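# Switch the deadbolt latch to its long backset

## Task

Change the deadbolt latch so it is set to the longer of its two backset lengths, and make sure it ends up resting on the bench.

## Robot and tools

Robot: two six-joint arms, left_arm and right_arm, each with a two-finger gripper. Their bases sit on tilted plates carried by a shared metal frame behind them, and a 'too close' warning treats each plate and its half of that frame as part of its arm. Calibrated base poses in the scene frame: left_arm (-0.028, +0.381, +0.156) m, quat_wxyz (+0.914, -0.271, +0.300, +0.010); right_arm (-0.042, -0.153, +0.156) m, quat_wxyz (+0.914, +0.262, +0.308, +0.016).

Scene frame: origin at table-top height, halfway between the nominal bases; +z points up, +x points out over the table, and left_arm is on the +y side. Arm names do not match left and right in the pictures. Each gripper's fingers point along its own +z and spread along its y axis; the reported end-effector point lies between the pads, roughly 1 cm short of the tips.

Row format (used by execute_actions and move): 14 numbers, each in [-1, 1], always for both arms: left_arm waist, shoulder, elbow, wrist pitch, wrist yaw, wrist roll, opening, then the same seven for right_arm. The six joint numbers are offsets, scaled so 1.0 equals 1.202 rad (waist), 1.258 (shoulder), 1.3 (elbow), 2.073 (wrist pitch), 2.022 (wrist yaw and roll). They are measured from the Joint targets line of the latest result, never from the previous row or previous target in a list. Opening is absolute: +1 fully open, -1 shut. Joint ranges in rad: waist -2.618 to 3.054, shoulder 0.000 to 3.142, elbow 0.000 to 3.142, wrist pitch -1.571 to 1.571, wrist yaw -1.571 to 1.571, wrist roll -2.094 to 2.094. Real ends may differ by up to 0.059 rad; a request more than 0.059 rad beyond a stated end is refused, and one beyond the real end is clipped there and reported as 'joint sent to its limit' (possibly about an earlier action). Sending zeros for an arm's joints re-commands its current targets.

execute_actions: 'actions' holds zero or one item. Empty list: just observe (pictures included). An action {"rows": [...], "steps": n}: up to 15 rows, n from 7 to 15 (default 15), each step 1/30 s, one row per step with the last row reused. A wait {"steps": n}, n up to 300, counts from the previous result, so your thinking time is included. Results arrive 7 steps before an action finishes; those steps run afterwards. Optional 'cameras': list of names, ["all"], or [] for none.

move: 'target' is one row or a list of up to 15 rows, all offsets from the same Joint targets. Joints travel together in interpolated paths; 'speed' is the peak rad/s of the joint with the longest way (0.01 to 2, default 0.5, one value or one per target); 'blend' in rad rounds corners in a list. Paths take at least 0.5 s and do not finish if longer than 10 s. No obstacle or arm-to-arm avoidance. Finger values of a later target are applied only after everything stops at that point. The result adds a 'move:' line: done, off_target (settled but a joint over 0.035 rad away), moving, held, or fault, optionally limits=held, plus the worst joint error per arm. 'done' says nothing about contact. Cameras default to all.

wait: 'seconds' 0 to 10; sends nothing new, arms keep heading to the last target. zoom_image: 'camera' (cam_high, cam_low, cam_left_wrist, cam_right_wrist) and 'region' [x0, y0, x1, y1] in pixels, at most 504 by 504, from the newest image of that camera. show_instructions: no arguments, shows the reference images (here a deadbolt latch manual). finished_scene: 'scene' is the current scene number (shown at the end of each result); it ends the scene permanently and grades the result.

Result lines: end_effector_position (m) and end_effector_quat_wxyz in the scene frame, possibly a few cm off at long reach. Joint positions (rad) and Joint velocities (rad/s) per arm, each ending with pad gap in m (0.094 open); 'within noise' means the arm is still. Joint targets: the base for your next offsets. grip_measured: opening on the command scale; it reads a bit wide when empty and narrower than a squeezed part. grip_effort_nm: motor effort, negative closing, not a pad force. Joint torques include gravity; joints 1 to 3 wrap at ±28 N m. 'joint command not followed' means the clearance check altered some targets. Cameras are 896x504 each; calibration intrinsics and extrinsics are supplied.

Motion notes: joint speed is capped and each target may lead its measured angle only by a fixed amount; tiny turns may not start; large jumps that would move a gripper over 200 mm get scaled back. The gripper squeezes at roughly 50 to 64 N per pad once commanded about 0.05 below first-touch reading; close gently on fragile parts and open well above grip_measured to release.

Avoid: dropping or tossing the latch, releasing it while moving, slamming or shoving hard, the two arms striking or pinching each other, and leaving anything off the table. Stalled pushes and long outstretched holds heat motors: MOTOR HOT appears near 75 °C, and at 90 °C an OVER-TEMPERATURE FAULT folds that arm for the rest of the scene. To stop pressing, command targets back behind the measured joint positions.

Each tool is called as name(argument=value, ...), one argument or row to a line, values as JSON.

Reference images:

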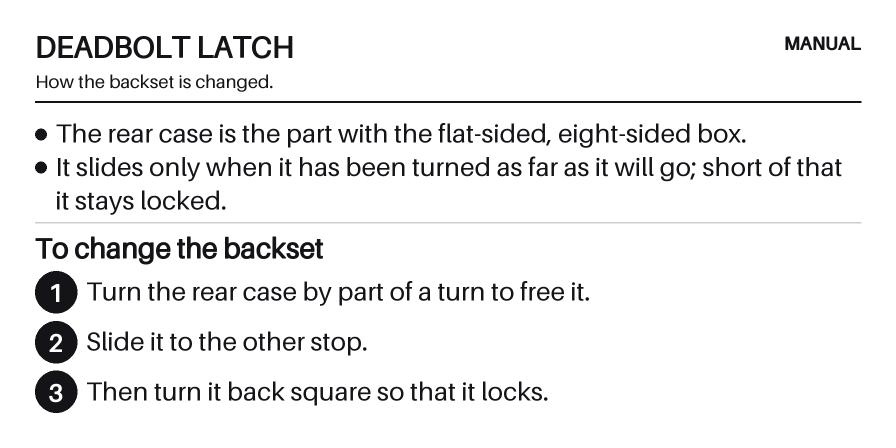

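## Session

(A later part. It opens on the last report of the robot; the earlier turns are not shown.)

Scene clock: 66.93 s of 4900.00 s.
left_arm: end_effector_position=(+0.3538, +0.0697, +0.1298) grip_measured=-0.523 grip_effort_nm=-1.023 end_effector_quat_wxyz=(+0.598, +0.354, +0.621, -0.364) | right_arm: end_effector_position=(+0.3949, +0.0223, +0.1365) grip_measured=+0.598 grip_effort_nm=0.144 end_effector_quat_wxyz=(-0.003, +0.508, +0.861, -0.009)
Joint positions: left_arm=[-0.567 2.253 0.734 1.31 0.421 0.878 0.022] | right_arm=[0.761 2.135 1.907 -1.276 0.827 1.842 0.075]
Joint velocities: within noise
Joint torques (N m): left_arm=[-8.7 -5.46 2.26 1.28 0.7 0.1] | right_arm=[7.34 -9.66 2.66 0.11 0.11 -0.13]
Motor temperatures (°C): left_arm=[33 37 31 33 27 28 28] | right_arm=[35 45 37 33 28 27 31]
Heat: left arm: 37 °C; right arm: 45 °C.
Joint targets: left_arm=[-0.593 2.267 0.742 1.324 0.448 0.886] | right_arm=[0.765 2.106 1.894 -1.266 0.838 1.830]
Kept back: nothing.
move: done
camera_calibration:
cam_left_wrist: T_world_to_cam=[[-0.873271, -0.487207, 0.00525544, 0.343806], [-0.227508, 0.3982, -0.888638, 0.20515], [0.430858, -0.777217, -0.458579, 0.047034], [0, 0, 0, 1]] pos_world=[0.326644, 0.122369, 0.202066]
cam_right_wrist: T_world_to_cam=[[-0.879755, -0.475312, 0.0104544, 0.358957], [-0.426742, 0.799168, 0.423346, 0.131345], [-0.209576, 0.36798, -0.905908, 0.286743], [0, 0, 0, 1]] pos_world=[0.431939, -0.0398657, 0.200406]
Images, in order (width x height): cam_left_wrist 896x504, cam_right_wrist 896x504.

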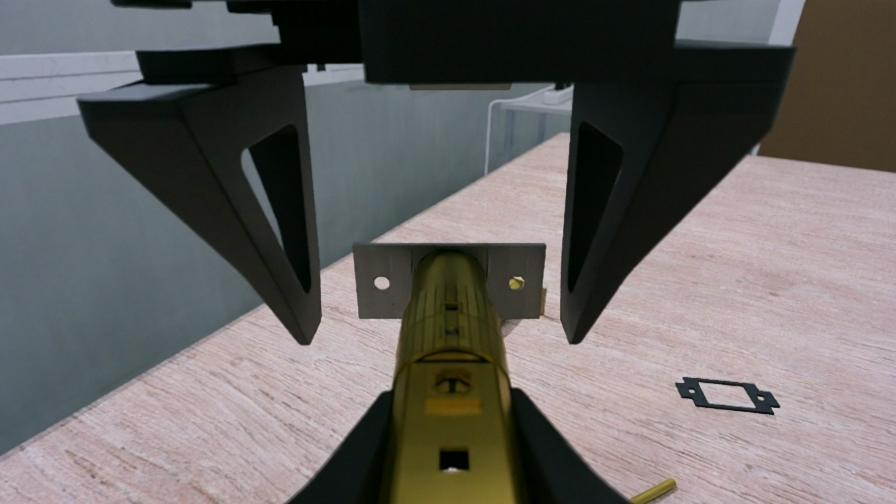

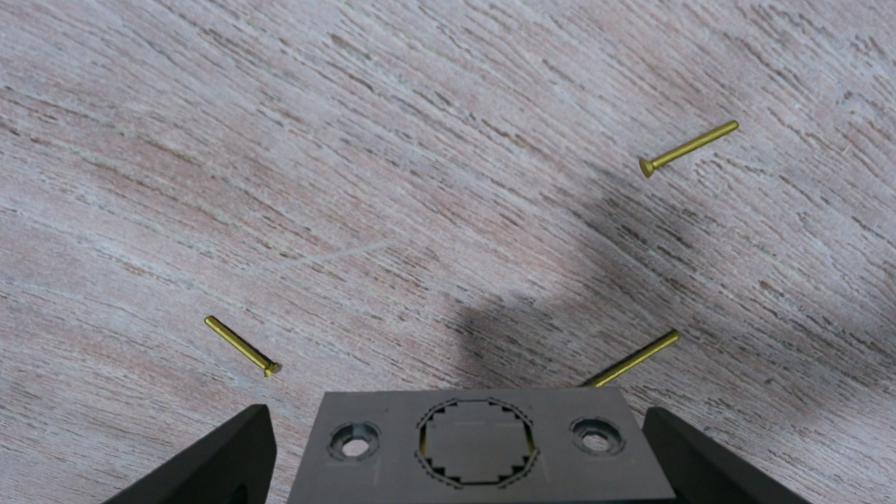

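move(
  target=[0,0,0,0,0,0,-0.75,-0.0108,-0.0175,-0.0231,0.0077,0,-0.0069,0.6],
  speed=0.12,
  cameras=["cam_left_wrist","cam_right_wrist"],
)

Scene clock: 69.33 s of 4900.00 s.
left_arm: end_effector_position=(+0.3538, +0.0697, +0.1298) grip_measured=-0.523 grip_effort_nm=-1.018 end_effector_quat_wxyz=(+0.598, +0.354, +0.621, -0.364) | right_arm: end_effector_position=(+0.3948, +0.0151, +0.1341) grip_measured=+0.598 grip_effort_nm=0.144 end_effector_quat_wxyz=(-0.003, +0.509, +0.861, -0.011)
Joint positions: left_arm=[-0.567 2.253 0.734 1.31 0.421 0.878 0.022] | right_arm=[0.748 2.112 1.877 -1.26 0.827 1.827 0.075]
Joint velocities: within noise
Joint torques (N m): left_arm=[-8.76 -5.52 2.29 1.29 0.7 0.09] | right_arm=[7.24 -9.57 2.63 0.1 0.11 -0.11]
Motor temperatures (°C): left_arm=[33 37 31 33 27 28 28] | right_arm=[35 46 37 33 28 27 31]
Heat: left arm: 37 °C; right arm: 46 °C.
Joint targets: left_arm=[-0.593 2.267 0.742 1.324 0.448 0.886] | right_arm=[0.752 2.083 1.865 -1.250 0.838 1.816]
Kept back: nothing.
move: done
camera_calibration:
cam_left_wrist: T_world_to_cam=[[-0.873271, -0.487207, 0.00525544, 0.343806], [-0.227508, 0.3982, -0.888638, 0.20515], [0.430858, -0.777217, -0.458579, 0.047034], [0, 0, 0, 1]] pos_world=[0.326644, 0.122369, 0.202066]
cam_right_wrist: T_world_to_cam=[[-0.88026, -0.474309, 0.01314, 0.355352], [-0.425204, 0.800812, 0.421784, 0.137676], [-0.210579, 0.365693, -0.906601, 0.287699], [0, 0, 0, 1]] pos_world=[0.431926, -0.0469152, 0.19809]
Images, in order (width x height): cam_left_wrist 896x504, cam_right_wrist 896x504.

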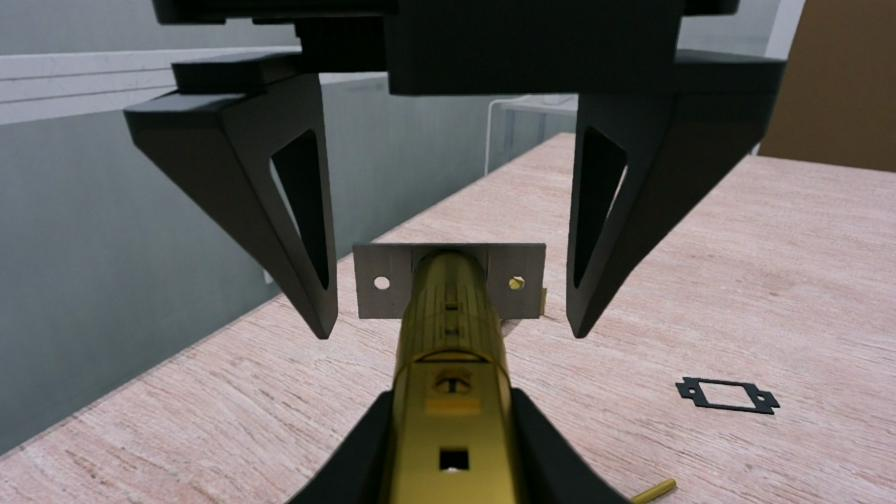

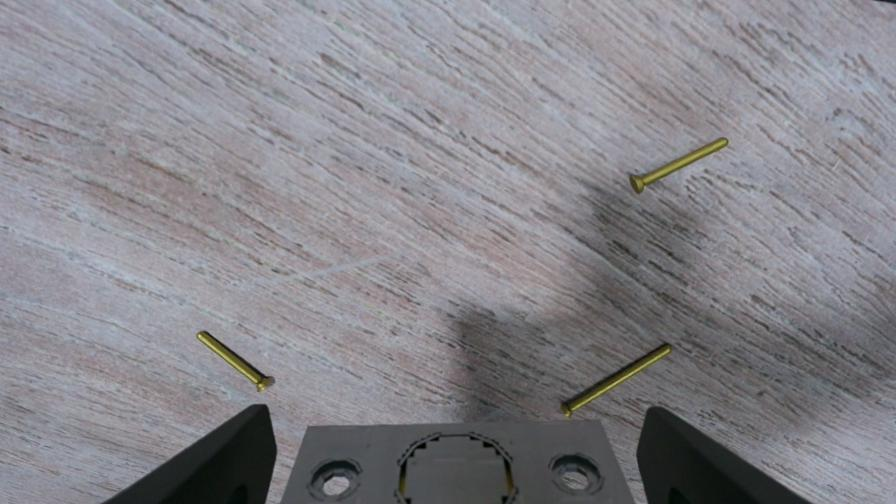

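execute_actions(
  actions=[
    {"rows":[[0,0,0,0,0,0,-0.75,0,0,0,0,0,0,0.5],[0,0,0,0,0,0,-0.75,0,0,0,0,0,0,0.42],[0,0,0,0,0,0,-0.75,0,0,0,0,0,0,0.36],[0,0,0,0,0,0,-0.75,0,0,0,0,0,0,0.32],[0,0,0,0,0,0,-0.75,0,0,0,0,0,0,0.30],[0,0,0,0,0,0,-0.75,0,0,0,0,0,0,0.28],[0,0,0,0,0,0,-0.75,0,0,0,0,0,0,0.26],[0,0,0,0,0,0,-0.75,0,0,0,0,0,0,0.24],[0,0,0,0,0,0,-0.75,0,0,0,0,0,0,0.22],[0,0,0,0,0,0,-0.75,0,0,0,0,0,0,0.2],[0,0,0,0,0,0,-0.75,0,0,0,0,0,0,0.18],[0,0,0,0,0,0,-0.75,0,0,0,0,0,0,0.16],[0,0,0,0,0,0,-0.75,0,0,0,0,0,0,0.14],[0,0,0,0,0,0,-0.75,0,0,0,0,0,0,0.12],[0,0,0,0,0,0,-0.75,0,0,0,0,0,0,0.1]],"steps":15},
  ],
)

wait(
  seconds=0.4,
  cameras=["cam_left_wrist","cam_right_wrist"],
)

Scene clock: 70.67 s of 4900.00 s.
left_arm: end_effector_position=(+0.3538, +0.0697, +0.1298) grip_measured=-0.523 grip_effort_nm=-1.023 end_effector_quat_wxyz=(+0.598, +0.354, +0.621, -0.364) | right_arm: end_effector_position=(+0.3949, +0.0152, +0.1341) grip_measured=+0.254 grip_effort_nm=-0.007 end_effector_quat_wxyz=(-0.003, +0.509, +0.861, -0.010)
Joint positions: left_arm=[-0.567 2.253 0.734 1.31 0.421 0.878 0.022] | right_arm=[0.748 2.112 1.877 -1.259 0.827 1.827 0.059]
Joint velocities: left_arm=[within noise] | right_arm=[0.012 -0.017 -0.032 -0.022 0.051 -0.037 -0.029]
Joint torques (N m): left_arm=[-8.85 -5.49 2.28 1.28 0.74 0.1] | right_arm=[7.21 -9.55 2.63 0.11 0.11 -0.11]
Motor temperatures (°C): left_arm=[33 37 31 33 27 28 28] | right_arm=[35 46 37 33 28 27 31]
Heat: left arm: 37 °C; right arm: 46 °C.
Joint targets: left_arm=[-0.593 2.267 0.742 1.324 0.448 0.886] | right_arm=[0.752 2.083 1.865 -1.250 0.838 1.816]
Steps of this call (1-32: nothing new was sent; 33-40: this action's first 8). Readings (joint positions of left_arm | right_arm):
33: [-0.567 2.253 0.734 1.310 0.421 0.878] | [0.748 2.112 1.877 -1.259 0.827 1.827]
34: [-0.567 2.253 0.734 1.310 0.421 0.878] | [0.748 2.112 1.877 -1.259 0.827 1.827]
36: [-0.567 2.253 0.734 1.310 0.421 0.878] | [0.748 2.112 1.877 -1.259 0.827 1.827]
40: the state above

Scene clock: 71.30 s of 4900.00 s.
left_arm: end_effector_position=(+0.3538, +0.0697, +0.1298) grip_measured=-0.523 grip_effort_nm=-1.018 end_effector_quat_wxyz=(+0.598, +0.354, +0.621, -0.364) | right_arm: end_effector_position=(+0.3950, +0.0153, +0.1341) grip_measured=+0.183 grip_effort_nm=-0.979 end_effector_quat_wxyz=(-0.003, +0.509, +0.861, -0.010)
Joint positions: left_arm=[-0.567 2.253 0.734 1.31 0.421 0.878 0.022] | right_arm=[0.748 2.112 1.877 -1.259 0.827 1.827 0.056]
Joint velocities: within noise
Joint torques (N m): left_arm=[-8.81 -5.57 2.25 1.28 0.71 0.09] | right_arm=[7.23 -9.57 2.65 0.1 0.11 -0.11]
Motor temperatures (°C): left_arm=[33 37 31 33 27 28 28] | right_arm=[35 46 37 33 28 27 31]
Heat: left arm: 37 °C; right arm: 46 °C.
Joint targets: left_arm=[-0.593 2.267 0.742 1.324 0.448 0.886] | right_arm=[0.752 2.083 1.865 -1.250 0.838 1.816]
Steps of this call (1-7: your previous action's last 7; 8-15: toward your last target; 16-19: nothing new was sent). Readings (joint positions of left_arm | right_arm):
1: [-0.567 2.253 0.734 1.310 0.421 0.878] | [0.748 2.112 1.877 -1.259 0.827 1.827]
2: [-0.567 2.253 0.734 1.310 0.421 0.878] | [0.748 2.112 1.877 -1.259 0.827 1.827]
4: [-0.567 2.253 0.734 1.310 0.421 0.878] | [0.748 2.112 1.877 -1.259 0.827 1.827]
8: [-0.567 2.253 0.734 1.310 0.421 0.878] | [0.748 2.112 1.877 -1.259 0.827 1.827]
19: the state above
All arms were judged still, so your last target was given up. Each gripper or tool keeps its last command.
camera_calibration:
cam_left_wrist: T_world_to_cam=[[-0.873271, -0.487207, 0.00525544, 0.343806], [-0.227508, 0.3982, -0.888638, 0.20515], [0.430858, -0.777217, -0.458579, 0.047034], [0, 0, 0, 1]] pos_world=[0.326644, 0.122369, 0.202066]
cam_right_wrist: T_world_to_cam=[[-0.880441, -0.474001, 0.0121416, 0.355833], [-0.425233, 0.800667, 0.422029, 0.137588], [-0.209763, 0.366408, -0.906501, 0.287318], [0, 0, 0, 1]] pos_world=[0.432066, -0.0467729, 0.198067]
Images, in order (width x height): cam_left_wrist 896x504, cam_right_wrist 896x504.

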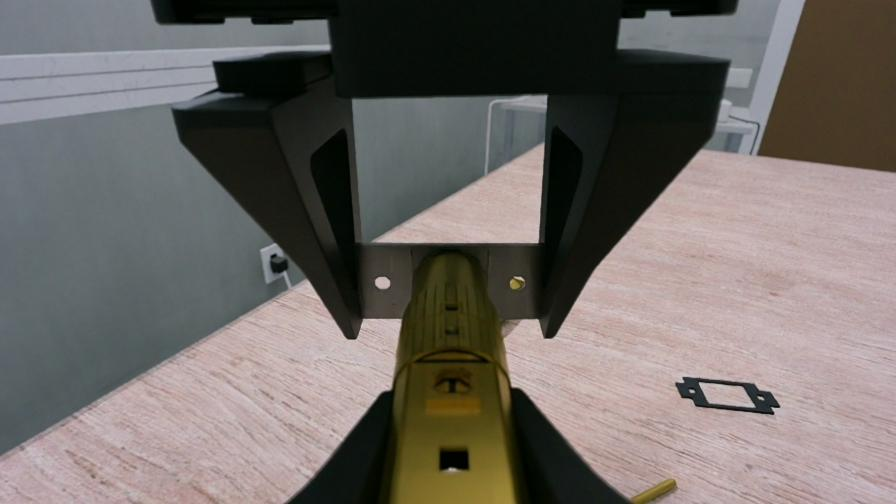

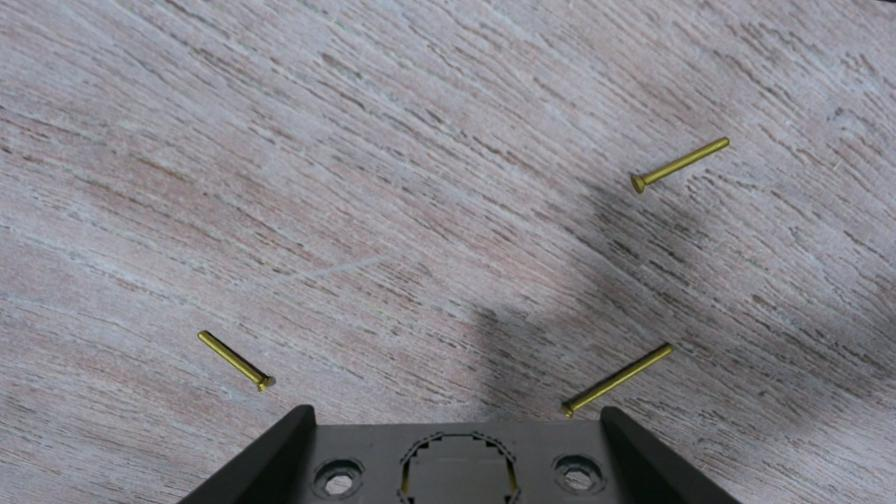

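move(
  target=[0,0,0,0,0,0.17,-0.8,0,0,0,0,0,0,0.05],
  speed=0.4,
  cameras=["cam_left_wrist","cam_right_wrist"],
)

zoom_image(
  camera="cam_left_wrist",
  region=[300, 200, 600, 504],
)

Scene clock: 73.17 s of 4900.00 s.
left_arm: end_effector_position=(+0.3545, +0.0701, +0.1298) grip_measured=-0.523 grip_effort_nm=-1.018 end_effector_quat_wxyz=(+0.652, +0.454, +0.552, -0.255) | right_arm: end_effector_position=(+0.3950, +0.0153, +0.1341) grip_measured=+0.183 grip_effort_nm=-0.984 end_effector_quat_wxyz=(-0.003, +0.507, +0.862, -0.010)
Joint positions: left_arm=[-0.567 2.253 0.734 1.313 0.418 1.222 0.022] | right_arm=[0.748 2.112 1.877 -1.259 0.827 1.823 0.056]
Joint velocities: within noise
Joint torques (N m): left_arm=[-8.84 -5.55 2.33 1.25 0.74 0.08] | right_arm=[7.25 -9.55 2.65 0.1 0.11 -0.08]
Motor temperatures (°C): left_arm=[33 37 31 33 27 28 28] | right_arm=[35 46 37 33 28 27 31]
Heat: left arm: 37 °C; right arm: 46 °C.
Joint targets: left_arm=[-0.593 2.267 0.742 1.324 0.448 1.230] | right_arm=[0.752 2.083 1.865 -1.250 0.838 1.816]
Kept back: nothing.
move: done
camera_calibration:
cam_left_wrist: T_world_to_cam=[[-0.825092, -0.456395, -0.333056, 0.369278], [0.0366237, 0.545039, -0.83761, 0.0946258], [0.56381, -0.703304, -0.432993, -0.00858826], [0, 0, 0, 1]] pos_world=[0.306065, 0.110922, 0.198531]
cam_right_wrist: T_world_to_cam=[[-0.878808, -0.477021, 0.0121589, 0.355232], [-0.427959, 0.799181, 0.422092, 0.138679], [-0.211064, 0.365734, -0.906471, 0.287838], [0, 0, 0, 1]] pos_world=[0.432282, -0.0466488, 0.198062]
Images, in order (width x height): cam_left_wrist 896x504, cam_right_wrist 896x504.

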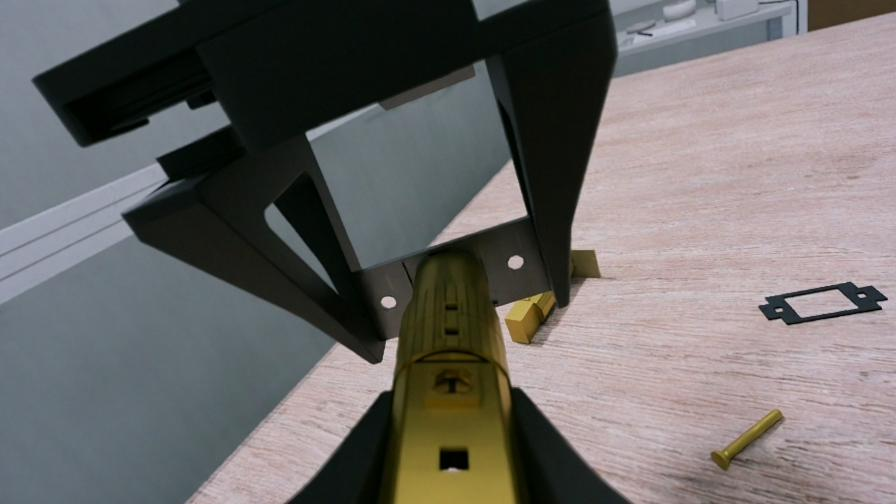

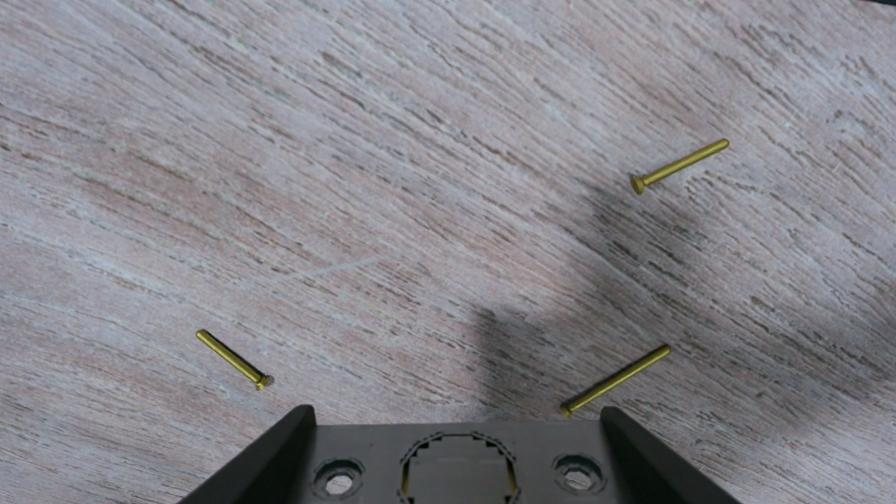

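Scaled by 1.658 from the camera's 896x504 image, which has a finer 1280x720 frame.

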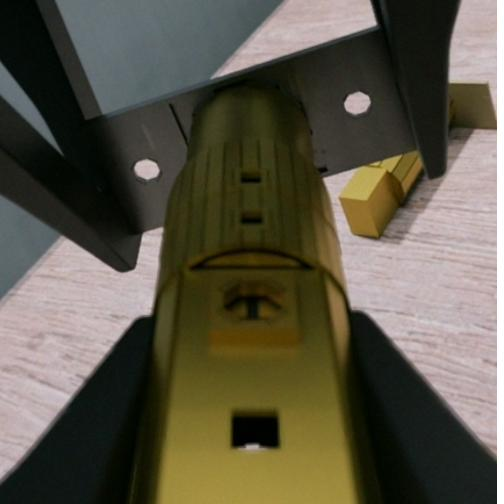

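move(
  target=[0,0,0,0,0,0.2,-0.8,0,0,0,0,0,0,0.05],
  speed=0.5,
  cameras=["cam_left_wrist","cam_right_wrist"],
)

Scene clock: 75.00 s of 4900.00 s.
left_arm: end_effector_position=(+0.3556, +0.0707, +0.1304) grip_measured=-0.523 grip_effort_nm=-1.018 end_effector_quat_wxyz=(+0.691, +0.555, +0.449, -0.115) | right_arm: end_effector_position=(+0.3950, +0.0153, +0.1341) grip_measured=+0.183 grip_effort_nm=-0.984 end_effector_quat_wxyz=(-0.003, +0.506, +0.862, -0.010)
Joint positions: left_arm=[-0.567 2.253 0.734 1.319 0.417 1.629 0.022] | right_arm=[0.748 2.112 1.877 -1.259 0.827 1.821 0.056]
Joint velocities: within noise
Joint torques (N m): left_arm=[-8.72 -5.56 2.32 1.18 0.76 0.04] | right_arm=[7.23 -9.55 2.63 0.1 0.11 -0.05]
Motor temperatures (°C): left_arm=[33 37 31 33 27 28 28] | right_arm=[35 46 37 33 28 27 31]
Heat: left arm: 37 °C; right arm: 46 °C.
Joint targets: left_arm=[-0.593 2.267 0.742 1.324 0.448 1.634] | right_arm=[0.752 2.083 1.865 -1.250 0.838 1.816]
Kept back: nothing.
move: done
camera_calibration:
cam_left_wrist: T_world_to_cam=[[-0.64207, -0.352178, -0.680967, 0.343664], [0.308277, 0.694663, -0.649929, -0.036921], [0.701934, -0.627227, -0.337454, -0.0754925], [0, 0, 0, 1]] pos_world=[0.285029, 0.0993276, 0.184552]
cam_right_wrist: T_world_to_cam=[[-0.877531, -0.479366, 0.0121721, 0.354762], [-0.430075, 0.798018, 0.422141, 0.139526], [-0.212074, 0.365207, -0.906448, 0.288242], [0, 0, 0, 1]] pos_world=[0.43245, -0.0465517, 0.198058]
Images, in order (width x height): cam_left_wrist 896x504, cam_right_wrist 896x504.

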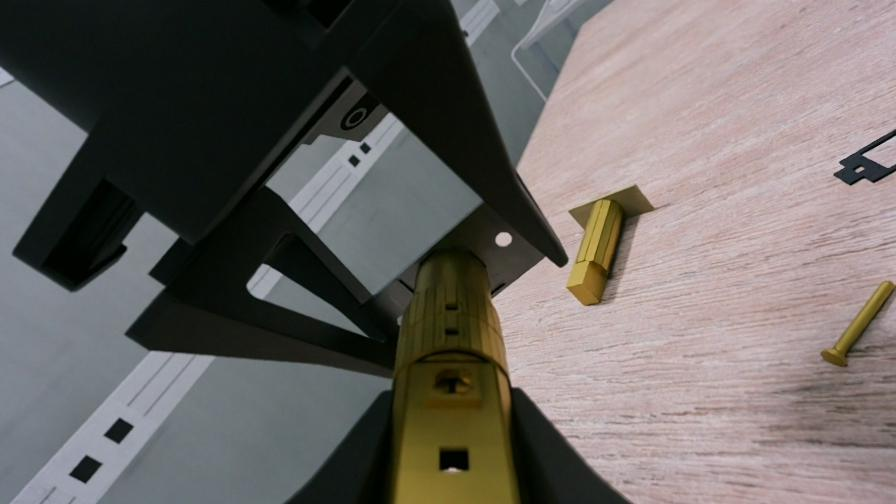

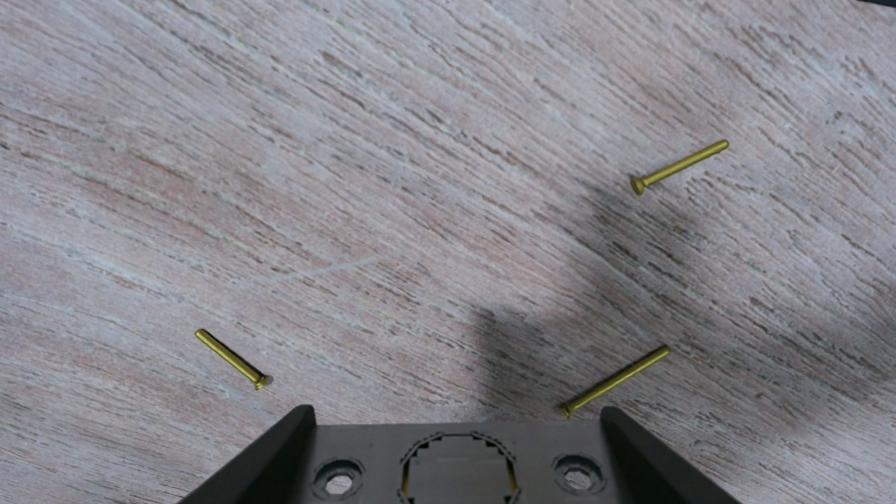

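move(
  target=[0,0,0,0,0,0.2,-0.8,0,0,0,0,0,0,0.05],
  speed=0.5,
  cameras=["cam_left_wrist","cam_right_wrist"],
)

Scene clock: 76.83 s of 4900.00 s.
left_arm: end_effector_position=(+0.3568, +0.0711, +0.1313) grip_measured=-0.523 grip_effort_nm=-1.018 end_effector_quat_wxyz=(+0.701, +0.633, +0.328, +0.029) | right_arm: end_effector_position=(+0.3951, +0.0149, +0.1337) grip_measured=+0.183 grip_effort_nm=-0.984 end_effector_quat_wxyz=(-0.003, +0.506, +0.862, -0.010)
Joint positions: left_arm=[-0.567 2.253 0.735 1.323 0.417 2.035 0.022] | right_arm=[0.747 2.112 1.877 -1.259 0.827 1.819 0.056]
Joint velocities: within noise
Joint torques (N m): left_arm=[-8.75 -5.61 2.28 1.14 0.76 0.01] | right_arm=[7.3 -9.57 2.65 0.1 0.11 -0.04]
Motor temperatures (°C): left_arm=[33 37 31 33 27 28 28] | right_arm=[35 47 37 33 28 27 31]
Heat: left arm: 37 °C; right arm: 47 °C.
Joint targets: left_arm=[-0.593 2.267 0.742 1.324 0.448 2.038] | right_arm=[0.752 2.083 1.865 -1.250 0.838 1.816]
Kept back: nothing.
move: done
camera_calibration:
cam_left_wrist: T_world_to_cam=[[-0.353953, -0.189483, -0.915868, 0.261589], [0.492264, 0.794899, -0.3547, -0.148546], [0.795232, -0.576396, -0.188081, -0.132313], [0, 0, 0, 1]] pos_world=[0.270933, 0.0913814, 0.162006]
cam_right_wrist: T_world_to_cam=[[-0.877344, -0.479686, 0.0129632, 0.354526], [-0.43014, 0.798125, 0.421872, 0.140063], [-0.212712, 0.364551, -0.906563, 0.288359], [0, 0, 0, 1]] pos_world=[0.432626, -0.0468481, 0.197731]
Images, in order (width x height): cam_left_wrist 896x504, cam_right_wrist 896x504.

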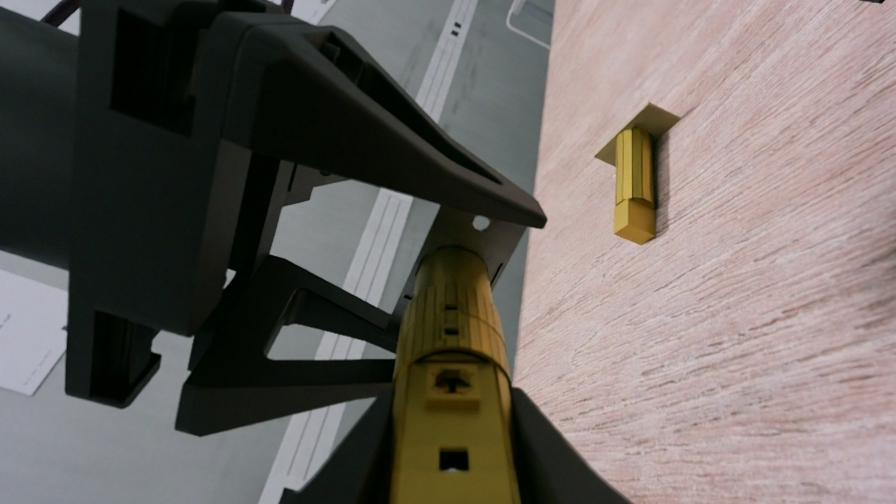

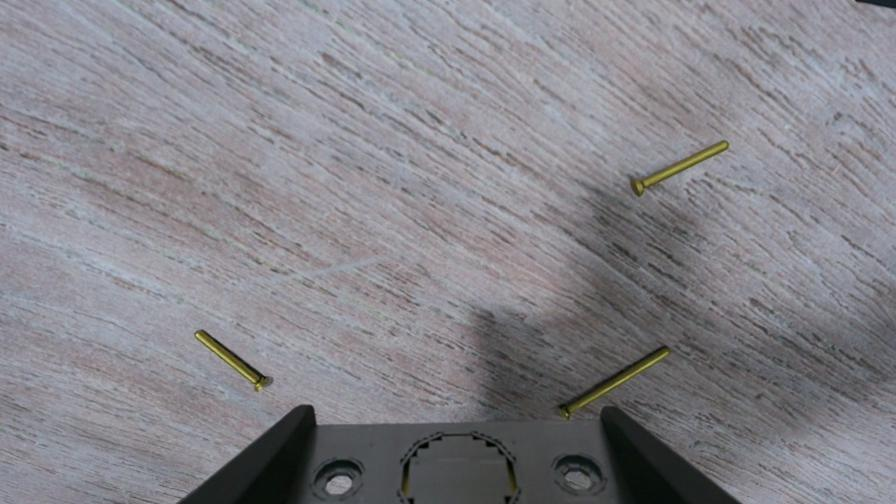

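move(
  target=[
    [0,0,0,0,0,0,0.0,0,0,0,0,0,0,0.05],
    [0,0,0,0,0,-0.776,0.0,0,0,0,0,0,0,0.05],
  ],
  speed=1.2,
  cameras=["cam_left_wrist","cam_right_wrist"],
)

zoom_image(
  camera="cam_left_wrist",
  region=[300, 200, 600, 504],
)

Scene clock: 80.23 s of 4900.00 s.
left_arm: end_effector_position=(+0.3557, +0.0704, +0.1329) grip_measured=-0.002 grip_effort_nm=0.105 end_effector_quat_wxyz=(+0.519, +0.221, +0.674, -0.477) | right_arm: end_effector_position=(+0.3955, +0.0145, +0.1332) grip_measured=+0.183 grip_effort_nm=-0.984 end_effector_quat_wxyz=(-0.003, +0.507, +0.862, -0.011)
Joint positions: left_arm=[-0.567 2.253 0.735 1.323 0.428 0.475 0.047] | right_arm=[0.745 2.112 1.877 -1.257 0.827 1.819 0.056]
Joint velocities: within noise
Joint torques (N m): left_arm=[-8.77 -5.63 2.19 1.14 0.64 -0.08] | right_arm=[7.46 -9.58 2.66 0.09 0.11 -0.05]
Motor temperatures (°C): left_arm=[33 37 31 33 27 28 28] | right_arm=[34 47 36 33 28 27 31]
Heat: left arm: 37 °C; right arm: 47 °C.
Joint targets: left_arm=[-0.593 2.267 0.742 1.324 0.448 0.469] | right_arm=[0.752 2.083 1.865 -1.250 0.838 1.816]
Kept back: nothing.
move: done
camera_calibration:
cam_left_wrist: T_world_to_cam=[[-0.79957, -0.455273, 0.391681, 0.265989], [-0.525949, 0.215959, -0.822642, 0.318251], [0.289939, -0.863764, -0.412124, 0.0982569], [0, 0, 0, 1]] pos_world=[0.351573, 0.137239, 0.198118]
cam_right_wrist: T_world_to_cam=[[-0.878358, -0.477813, 0.0135181, 0.354935], [-0.428307, 0.799279, 0.421552, 0.140109], [-0.212228, 0.364484, -0.906703, 0.287896], [0, 0, 0, 1]] pos_world=[0.432869, -0.0473267, 0.197175]
Images, in order (width x height): cam_left_wrist 896x504, cam_right_wrist 896x504.

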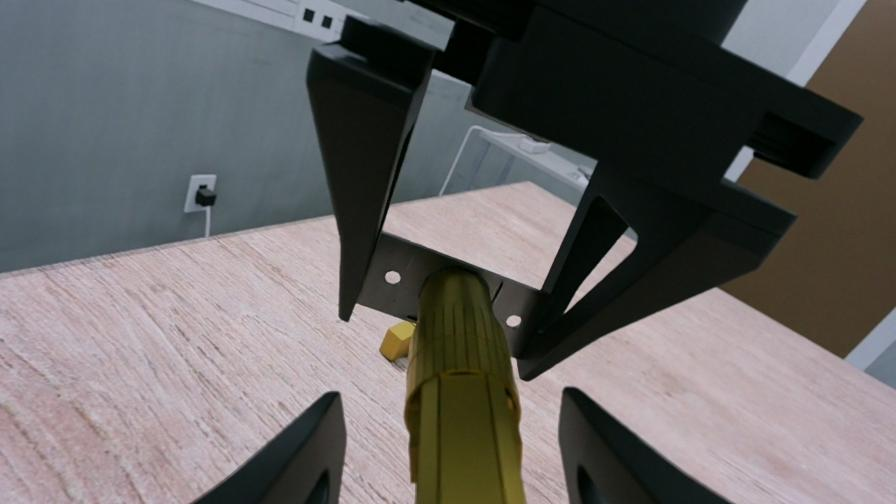

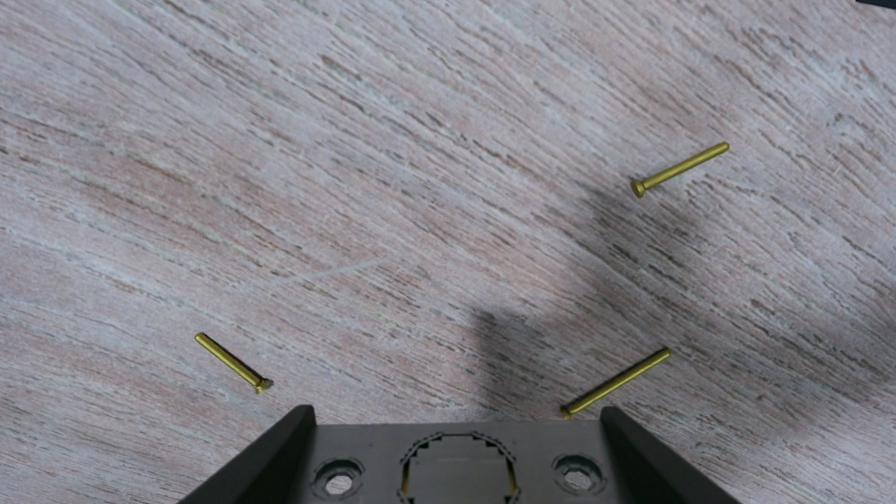

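Scaled by 1.658 from the camera's 896x504 image, which has a finer 1280x720 frame.

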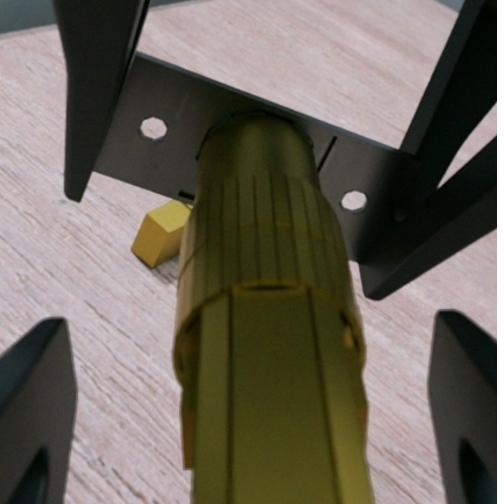

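execute_actions(
  actions=[
    {"rows":[[0,0,0,0,0,0,-0.1,0,0,0,0,0,0,0.05],[0,0,0,0,0,0,-0.2,0,0,0,0,0,0,0.05],[0,0,0,0,0,0,-0.3,0,0,0,0,0,0,0.05],[0,0,0,0,0,0,-0.34,0,0,0,0,0,0,0.05],[0,0,0,0,0,0,-0.37,0,0,0,0,0,0,0.05],[0,0,0,0,0,0,-0.4,0,0,0,0,0,0,0.05],[0,0,0,0,0,0,-0.42,0,0,0,0,0,0,0.05],[0,0,0,0,0,0,-0.44,0,0,0,0,0,0,0.05],[0,0,0,0,0,0,-0.46,0,0,0,0,0,0,0.05],[0,0,0,0,0,0,-0.49,0,0,0,0,0,0,0.05],[0,0,0,0,0,0,-0.52,0,0,0,0,0,0,0.05],[0,0,0,0,0,0,-0.55,0,0,0,0,0,0,0.05],[0,0,0,0,0,0,-0.6,0,0,0,0,0,0,0.05],[0,0,0,0,0,0,-0.65,0,0,0,0,0,0,0.05],[0,0,0,0,0,0,-0.75,0,0,0,0,0,0,0.05]],"steps":15},
  ],
)

wait(
  seconds=0.4,
  cameras=["cam_left_wrist"],
)

move(
  target=[0,0,0,0,0,0.15,-0.8,0,0,0,0,0,0,0.05],
  speed=0.5,
  cameras=["cam_left_wrist","cam_right_wrist"],
)

Scene clock: 81.20 s of 4900.00 s.
left_arm: end_effector_position=(+0.3555, +0.0703, +0.1331) grip_measured=-0.426 grip_effort_nm=-0.042 end_effector_quat_wxyz=(+0.519, +0.220, +0.674, -0.478) | right_arm: end_effector_position=(+0.3956, +0.0146, +0.1332) grip_measured=+0.183 grip_effort_nm=-0.984 end_effector_quat_wxyz=(-0.003, +0.507, +0.862, -0.010)
Joint positions: left_arm=[-0.567 2.253 0.735 1.323 0.43 0.474 0.027] | right_arm=[0.745 2.112 1.877 -1.256 0.827 1.819 0.056]
Joint velocities: left_arm=[0.007 -0.007 0.002 -0.037 0.022 -0.037 -0.026] | right_arm=[within noise]
Joint torques (N m): left_arm=[-8.98 -5.52 2.18 1.15 0.63 -0.06] | right_arm=[7.46 -9.59 2.66 0.02 0.11 -0.04]
Motor temperatures (°C): left_arm=[34 37 31 33 27 28 28] | right_arm=[34 47 36 33 28 27 31]
Heat: left arm: 37 °C; right arm: 47 °C.
Joint targets: left_arm=[-0.593 2.267 0.742 1.324 0.448 0.469] | right_arm=[0.752 2.083 1.865 -1.250 0.838 1.816]
Steps of this call (1-21: nothing new was sent; 22-29: this action's first 8). Readings (joint positions of left_arm | right_arm):
22: [-0.567 2.253 0.735 1.323 0.428 0.474] | [0.745 2.112 1.877 -1.257 0.827 1.819]
23: [-0.567 2.253 0.735 1.323 0.429 0.474] | [0.745 2.112 1.877 -1.257 0.827 1.819]
25: [-0.567 2.253 0.735 1.323 0.429 0.474] | [0.745 2.112 1.877 -1.257 0.827 1.819]
29: the state above

Scene clock: 81.83 s of 4900.00 s.
left_arm: end_effector_position=(+0.3552, +0.0701, +0.1335) grip_measured=-0.559 grip_effort_nm=-1.023 end_effector_quat_wxyz=(+0.519, +0.221, +0.673, -0.479) | right_arm: end_effector_position=(+0.3963, +0.0149, +0.1331) grip_measured=+0.182 grip_effort_nm=-0.989 end_effector_quat_wxyz=(-0.002, +0.508, +0.861, -0.009)
Joint positions: left_arm=[-0.567 2.253 0.735 1.323 0.433 0.474 0.021] | right_arm=[0.745 2.112 1.877 -1.253 0.828 1.819 0.056]
Joint velocities: within noise
Joint torques (N m): left_arm=[-8.7 -5.46 2.17 1.16 0.59 -0.05] | right_arm=[7.47 -9.58 2.65 0.05 0.1 -0.03]
Motor temperatures (°C): left_arm=[34 37 31 33 27 28 28] | right_arm=[34 47 36 33 28 27 31]
Heat: left arm: 37 °C; right arm: 47 °C.
Joint targets: left_arm=[-0.593 2.267 0.742 1.324 0.448 0.469] | right_arm=[0.752 2.083 1.865 -1.250 0.838 1.816]
Steps of this call (1-7: your previous action's last 7; 8-15: toward your last target; 16-19: nothing new was sent). Readings (joint positions of left_arm | right_arm):
1: [-0.567 2.253 0.735 1.323 0.431 0.474] | [0.745 2.112 1.877 -1.255 0.827 1.819]
2: [-0.567 2.253 0.735 1.323 0.432 0.474] | [0.745 2.112 1.877 -1.254 0.827 1.819]
4: [-0.567 2.253 0.735 1.323 0.433 0.474] | [0.745 2.112 1.877 -1.253 0.828 1.819]
8: [-0.567 2.253 0.735 1.323 0.433 0.474] | [0.745 2.112 1.877 -1.253 0.828 1.819]
19: the state above
All arms were judged still, so your last target was given up. Each gripper or tool keeps its last command.
camera_calibration:
cam_left_wrist: T_world_to_cam=[[-0.801173, -0.451379, 0.39291, 0.265363], [-0.52487, 0.214635, -0.823676, 0.318378], [0.287458, -0.866134, -0.408876, 0.0990126], [0, 0, 0, 1]] pos_world=[0.351247, 0.137202, 0.198461]
Images, in order (width x height): cam_left_wrist 896x504.

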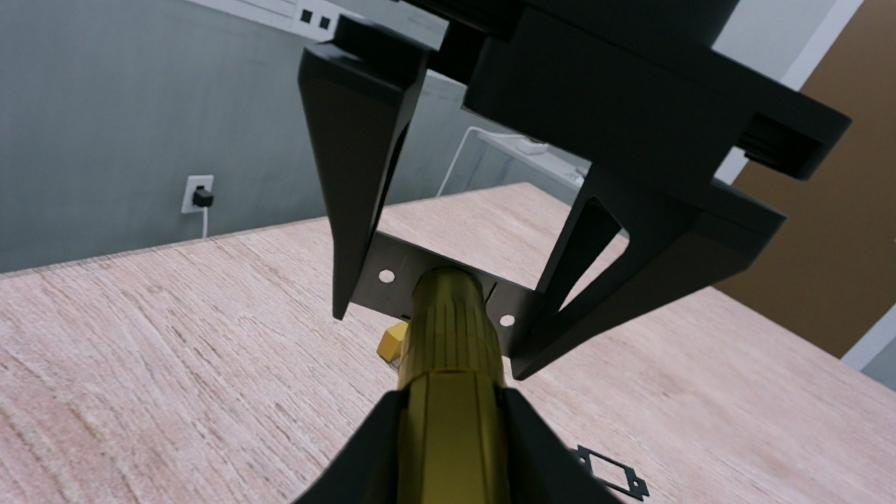

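Scene clock: 83.47 s of 4900.00 s.
left_arm: end_effector_position=(+0.3551, +0.0701, +0.1337) grip_measured=-0.559 grip_effort_nm=-1.023 end_effector_quat_wxyz=(+0.582, +0.315, +0.634, -0.400) | right_arm: end_effector_position=(+0.3964, +0.0150, +0.1331) grip_measured=+0.182 grip_effort_nm=-0.984 end_effector_quat_wxyz=(-0.002, +0.509, +0.861, -0.009)
Joint positions: left_arm=[-0.567 2.253 0.735 1.323 0.434 0.762 0.021] | right_arm=[0.745 2.112 1.877 -1.252 0.828 1.819 0.056]
Joint velocities: within noise
Joint torques (N m): left_arm=[-8.84 -5.46 2.19 1.15 0.57 0.09] | right_arm=[7.45 -9.58 2.63 0.04 0.1 -0.04]
Motor temperatures (°C): left_arm=[34 37 31 33 27 28 28] | right_arm=[34 47 36 33 28 27 31]
Heat: left arm: 37 °C; right arm: 47 °C.
Joint targets: left_arm=[-0.593 2.267 0.742 1.324 0.448 0.773] | right_arm=[0.752 2.083 1.865 -1.250 0.838 1.816]
Kept back: nothing.
move: done
camera_calibration:
cam_left_wrist: T_world_to_cam=[[-0.866395, -0.485901, 0.11515, 0.327889], [-0.306616, 0.335639, -0.890692, 0.241448], [0.39414, -0.806999, -0.439781, 0.0611638], [0, 0, 0, 1]] pos_world=[0.334006, 0.127641, 0.204198]
cam_right_wrist: T_world_to_cam=[[-0.880258, -0.474395, 0.00971087, 0.357182], [-0.426646, 0.800282, 0.421333, 0.139412], [-0.20765, 0.366739, -0.906854, 0.286034], [0, 0, 0, 1]] pos_world=[0.433287, -0.0470231, 0.197184]
Images, in order (width x height): cam_left_wrist 896x504, cam_right_wrist 896x504.

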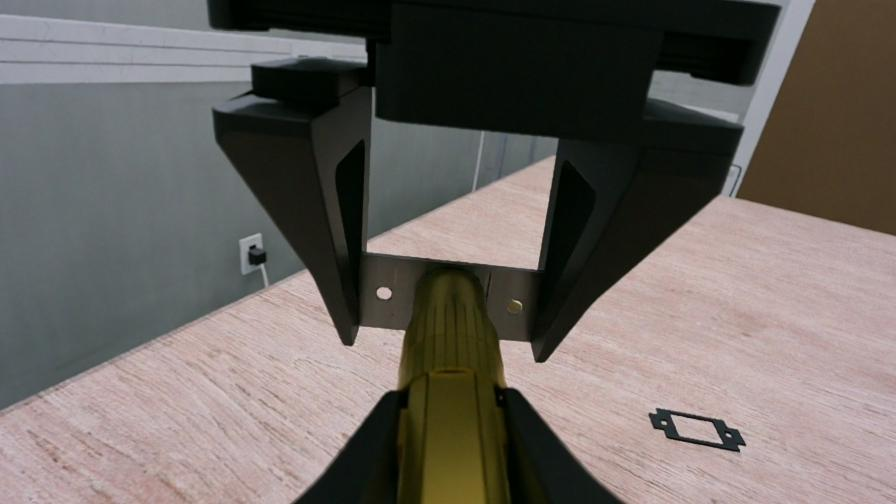

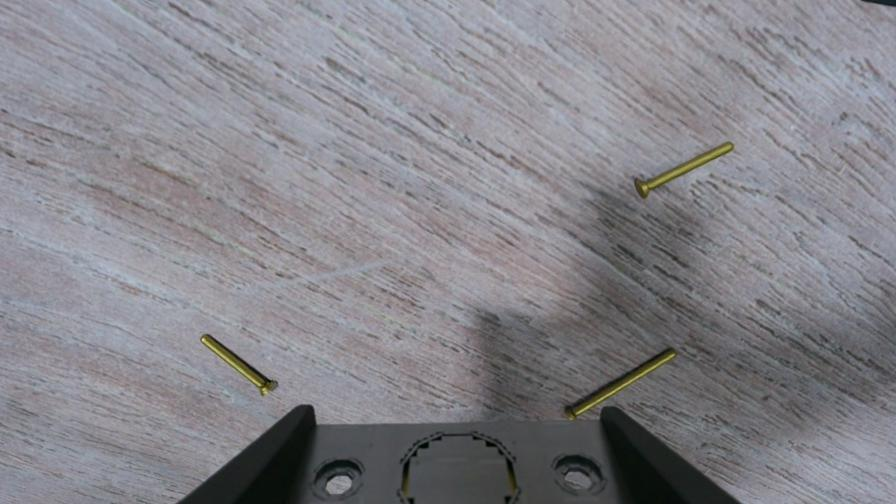

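move(
  target=[0,0,0,0,0,0.15,-0.8,0,0,0,0,0,0,0.05],
  speed=0.5,
  cameras=["cam_left_wrist","cam_right_wrist"],
)

Scene clock: 84.77 s of 4900.00 s.
left_arm: end_effector_position=(+0.3550, +0.0701, +0.1336) grip_measured=-0.559 grip_effort_nm=-1.018 end_effector_quat_wxyz=(+0.627, +0.391, +0.590, -0.325) | right_arm: end_effector_position=(+0.3971, +0.0154, +0.1331) grip_measured=+0.182 grip_effort_nm=-0.984 end_effector_quat_wxyz=(-0.001, +0.510, +0.860, -0.008)
Joint positions: left_arm=[-0.567 2.253 0.735 1.323 0.434 1.009 0.021] | right_arm=[0.745 2.112 1.877 -1.248 0.83 1.819 0.056]
Joint velocities: within noise
Joint torques (N m): left_arm=[-8.83 -5.46 2.19 1.15 0.58 0.77] | right_arm=[7.49 -9.58 2.67 0 0.09 -0.03]
Motor temperatures (°C): left_arm=[34 37 31 33 27 28 28] | right_arm=[34 47 36 32 28 27 31]
Heat: left arm: 37 °C; right arm: 47 °C.
Joint targets: left_arm=[-0.593 2.267 0.742 1.324 0.448 1.076] | right_arm=[0.752 2.083 1.865 -1.250 0.838 1.816]
Kept back: nothing.
move: off_target (left_arm); left_arm: the wrist roll is farthest, 0.068 rad from its target
camera_calibration:
cam_left_wrist: T_world_to_cam=[[-0.865112, -0.484307, -0.130491, 0.36008], [-0.113888, 0.443034, -0.889242, 0.165255], [0.488478, -0.754432, -0.438431, 0.0237831], [0, 0, 0, 1]] pos_world=[0.318713, 0.119118, 0.204367]
cam_right_wrist: T_world_to_cam=[[-0.881373, -0.472373, 0.0066639, 0.358826], [-0.426015, 0.800815, 0.42096, 0.1392], [-0.204187, 0.368184, -0.907055, 0.284655], [0, 0, 0, 1]] pos_world=[0.433683, -0.046779, 0.197209]
Images, in order (width x height): cam_left_wrist 896x504, cam_right_wrist 896x504.

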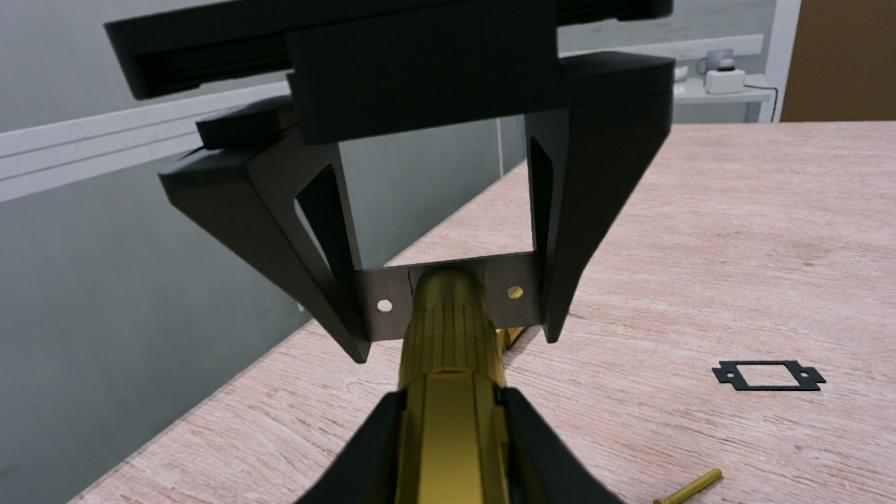

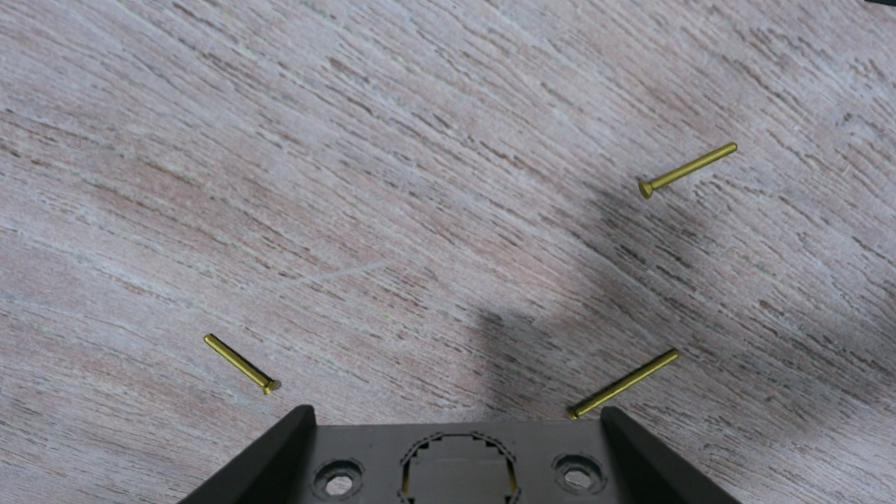

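move(
  target=[0.0133,-0.0358,-0.0446,0.0135,0.0099,-0.0163,-0.8,0,0,0,0,0,0,0.05],
  speed=0.1,
  cameras=["cam_left_wrist","cam_right_wrist"],
)

zoom_image(
  camera="cam_left_wrist",
  region=[300, 200, 600, 504],
)

Scene clock: 87.13 s of 4900.00 s.
left_arm: end_effector_position=(+0.3483, +0.0744, +0.1335) grip_measured=-0.559 grip_effort_nm=-1.023 end_effector_quat_wxyz=(+0.624, +0.388, +0.594, -0.327) | right_arm: end_effector_position=(+0.3918, +0.0190, +0.1320) grip_measured=+0.182 grip_effort_nm=-0.984 end_effector_quat_wxyz=(-0.015, +0.507, +0.862, -0.006)
Joint positions: left_arm=[-0.567 2.247 0.7 1.348 0.428 0.998 0.021] | right_arm=[0.745 2.112 1.87 -1.247 0.802 1.818 0.056]
Joint velocities: within noise
Joint torques (N m): left_arm=[-7.21 -8.66 0.32 1.16 0.85 0.53] | right_arm=[7.46 -9.57 3.19 -0.02 0.38 -0.02]
Motor temperatures (°C): left_arm=[34 37 31 33 27 28 28] | right_arm=[34 47 36 32 28 27 31]
Heat: left arm: 37 °C; right arm: 47 °C.
Joint targets: left_arm=[-0.577 2.222 0.684 1.352 0.468 1.043] | right_arm=[0.752 2.083 1.865 -1.250 0.838 1.816]
Kept back: nothing.
move: off_target (left_arm, right_arm); left_arm: the wrist roll is farthest, 0.045 rad from its target; right_arm: the wrist yaw is farthest, 0.036 rad from its target
camera_calibration:
cam_left_wrist: T_world_to_cam=[[-0.865773, -0.48609, -0.118969, 0.355171], [-0.126287, 0.442254, -0.887954, 0.166685], [0.48424, -0.753743, -0.444278, 0.0324875], [0, 0, 0, 1]] pos_world=[0.312816, 0.123415, 0.204696]
cam_right_wrist: T_world_to_cam=[[-0.87853, -0.477349, 0.0179929, 0.353353], [-0.420681, 0.790982, 0.44427, 0.129548], [-0.226304, 0.382735, -0.895712, 0.288162], [0, 0, 0, 1]] pos_world=[0.430141, -0.0440873, 0.194198]
Images, in order (width x height): cam_left_wrist 896x504, cam_right_wrist 896x504.

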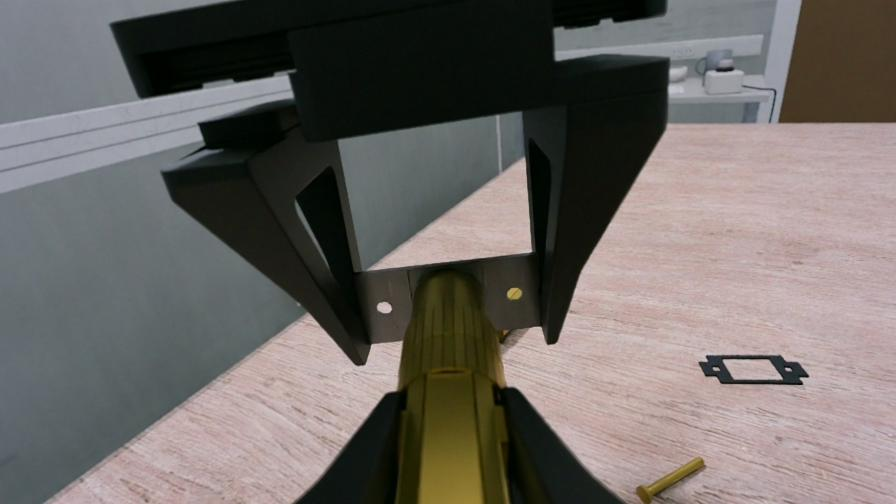

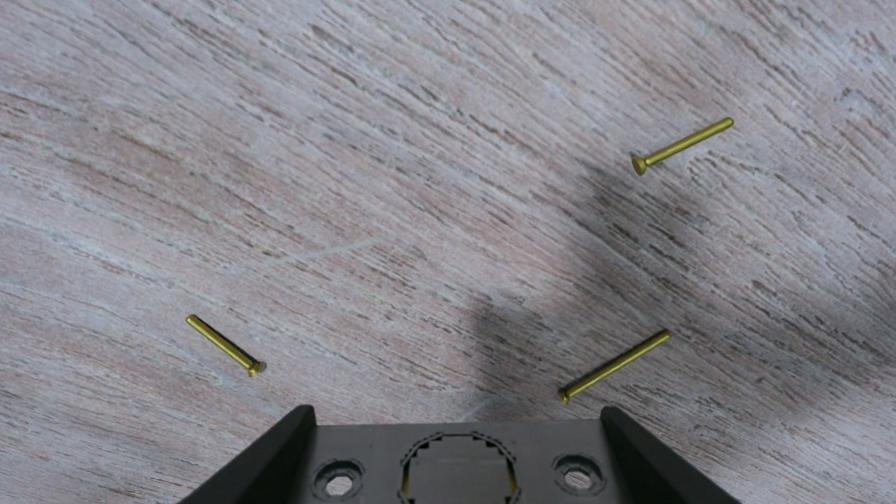

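Scaled by 1.658 from the camera's 896x504 image, which has a finer 1280x720 frame.

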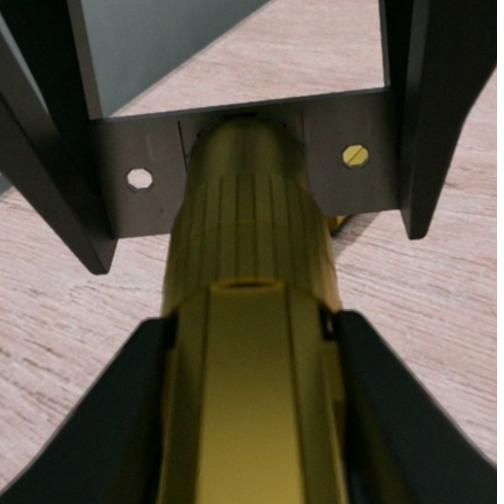

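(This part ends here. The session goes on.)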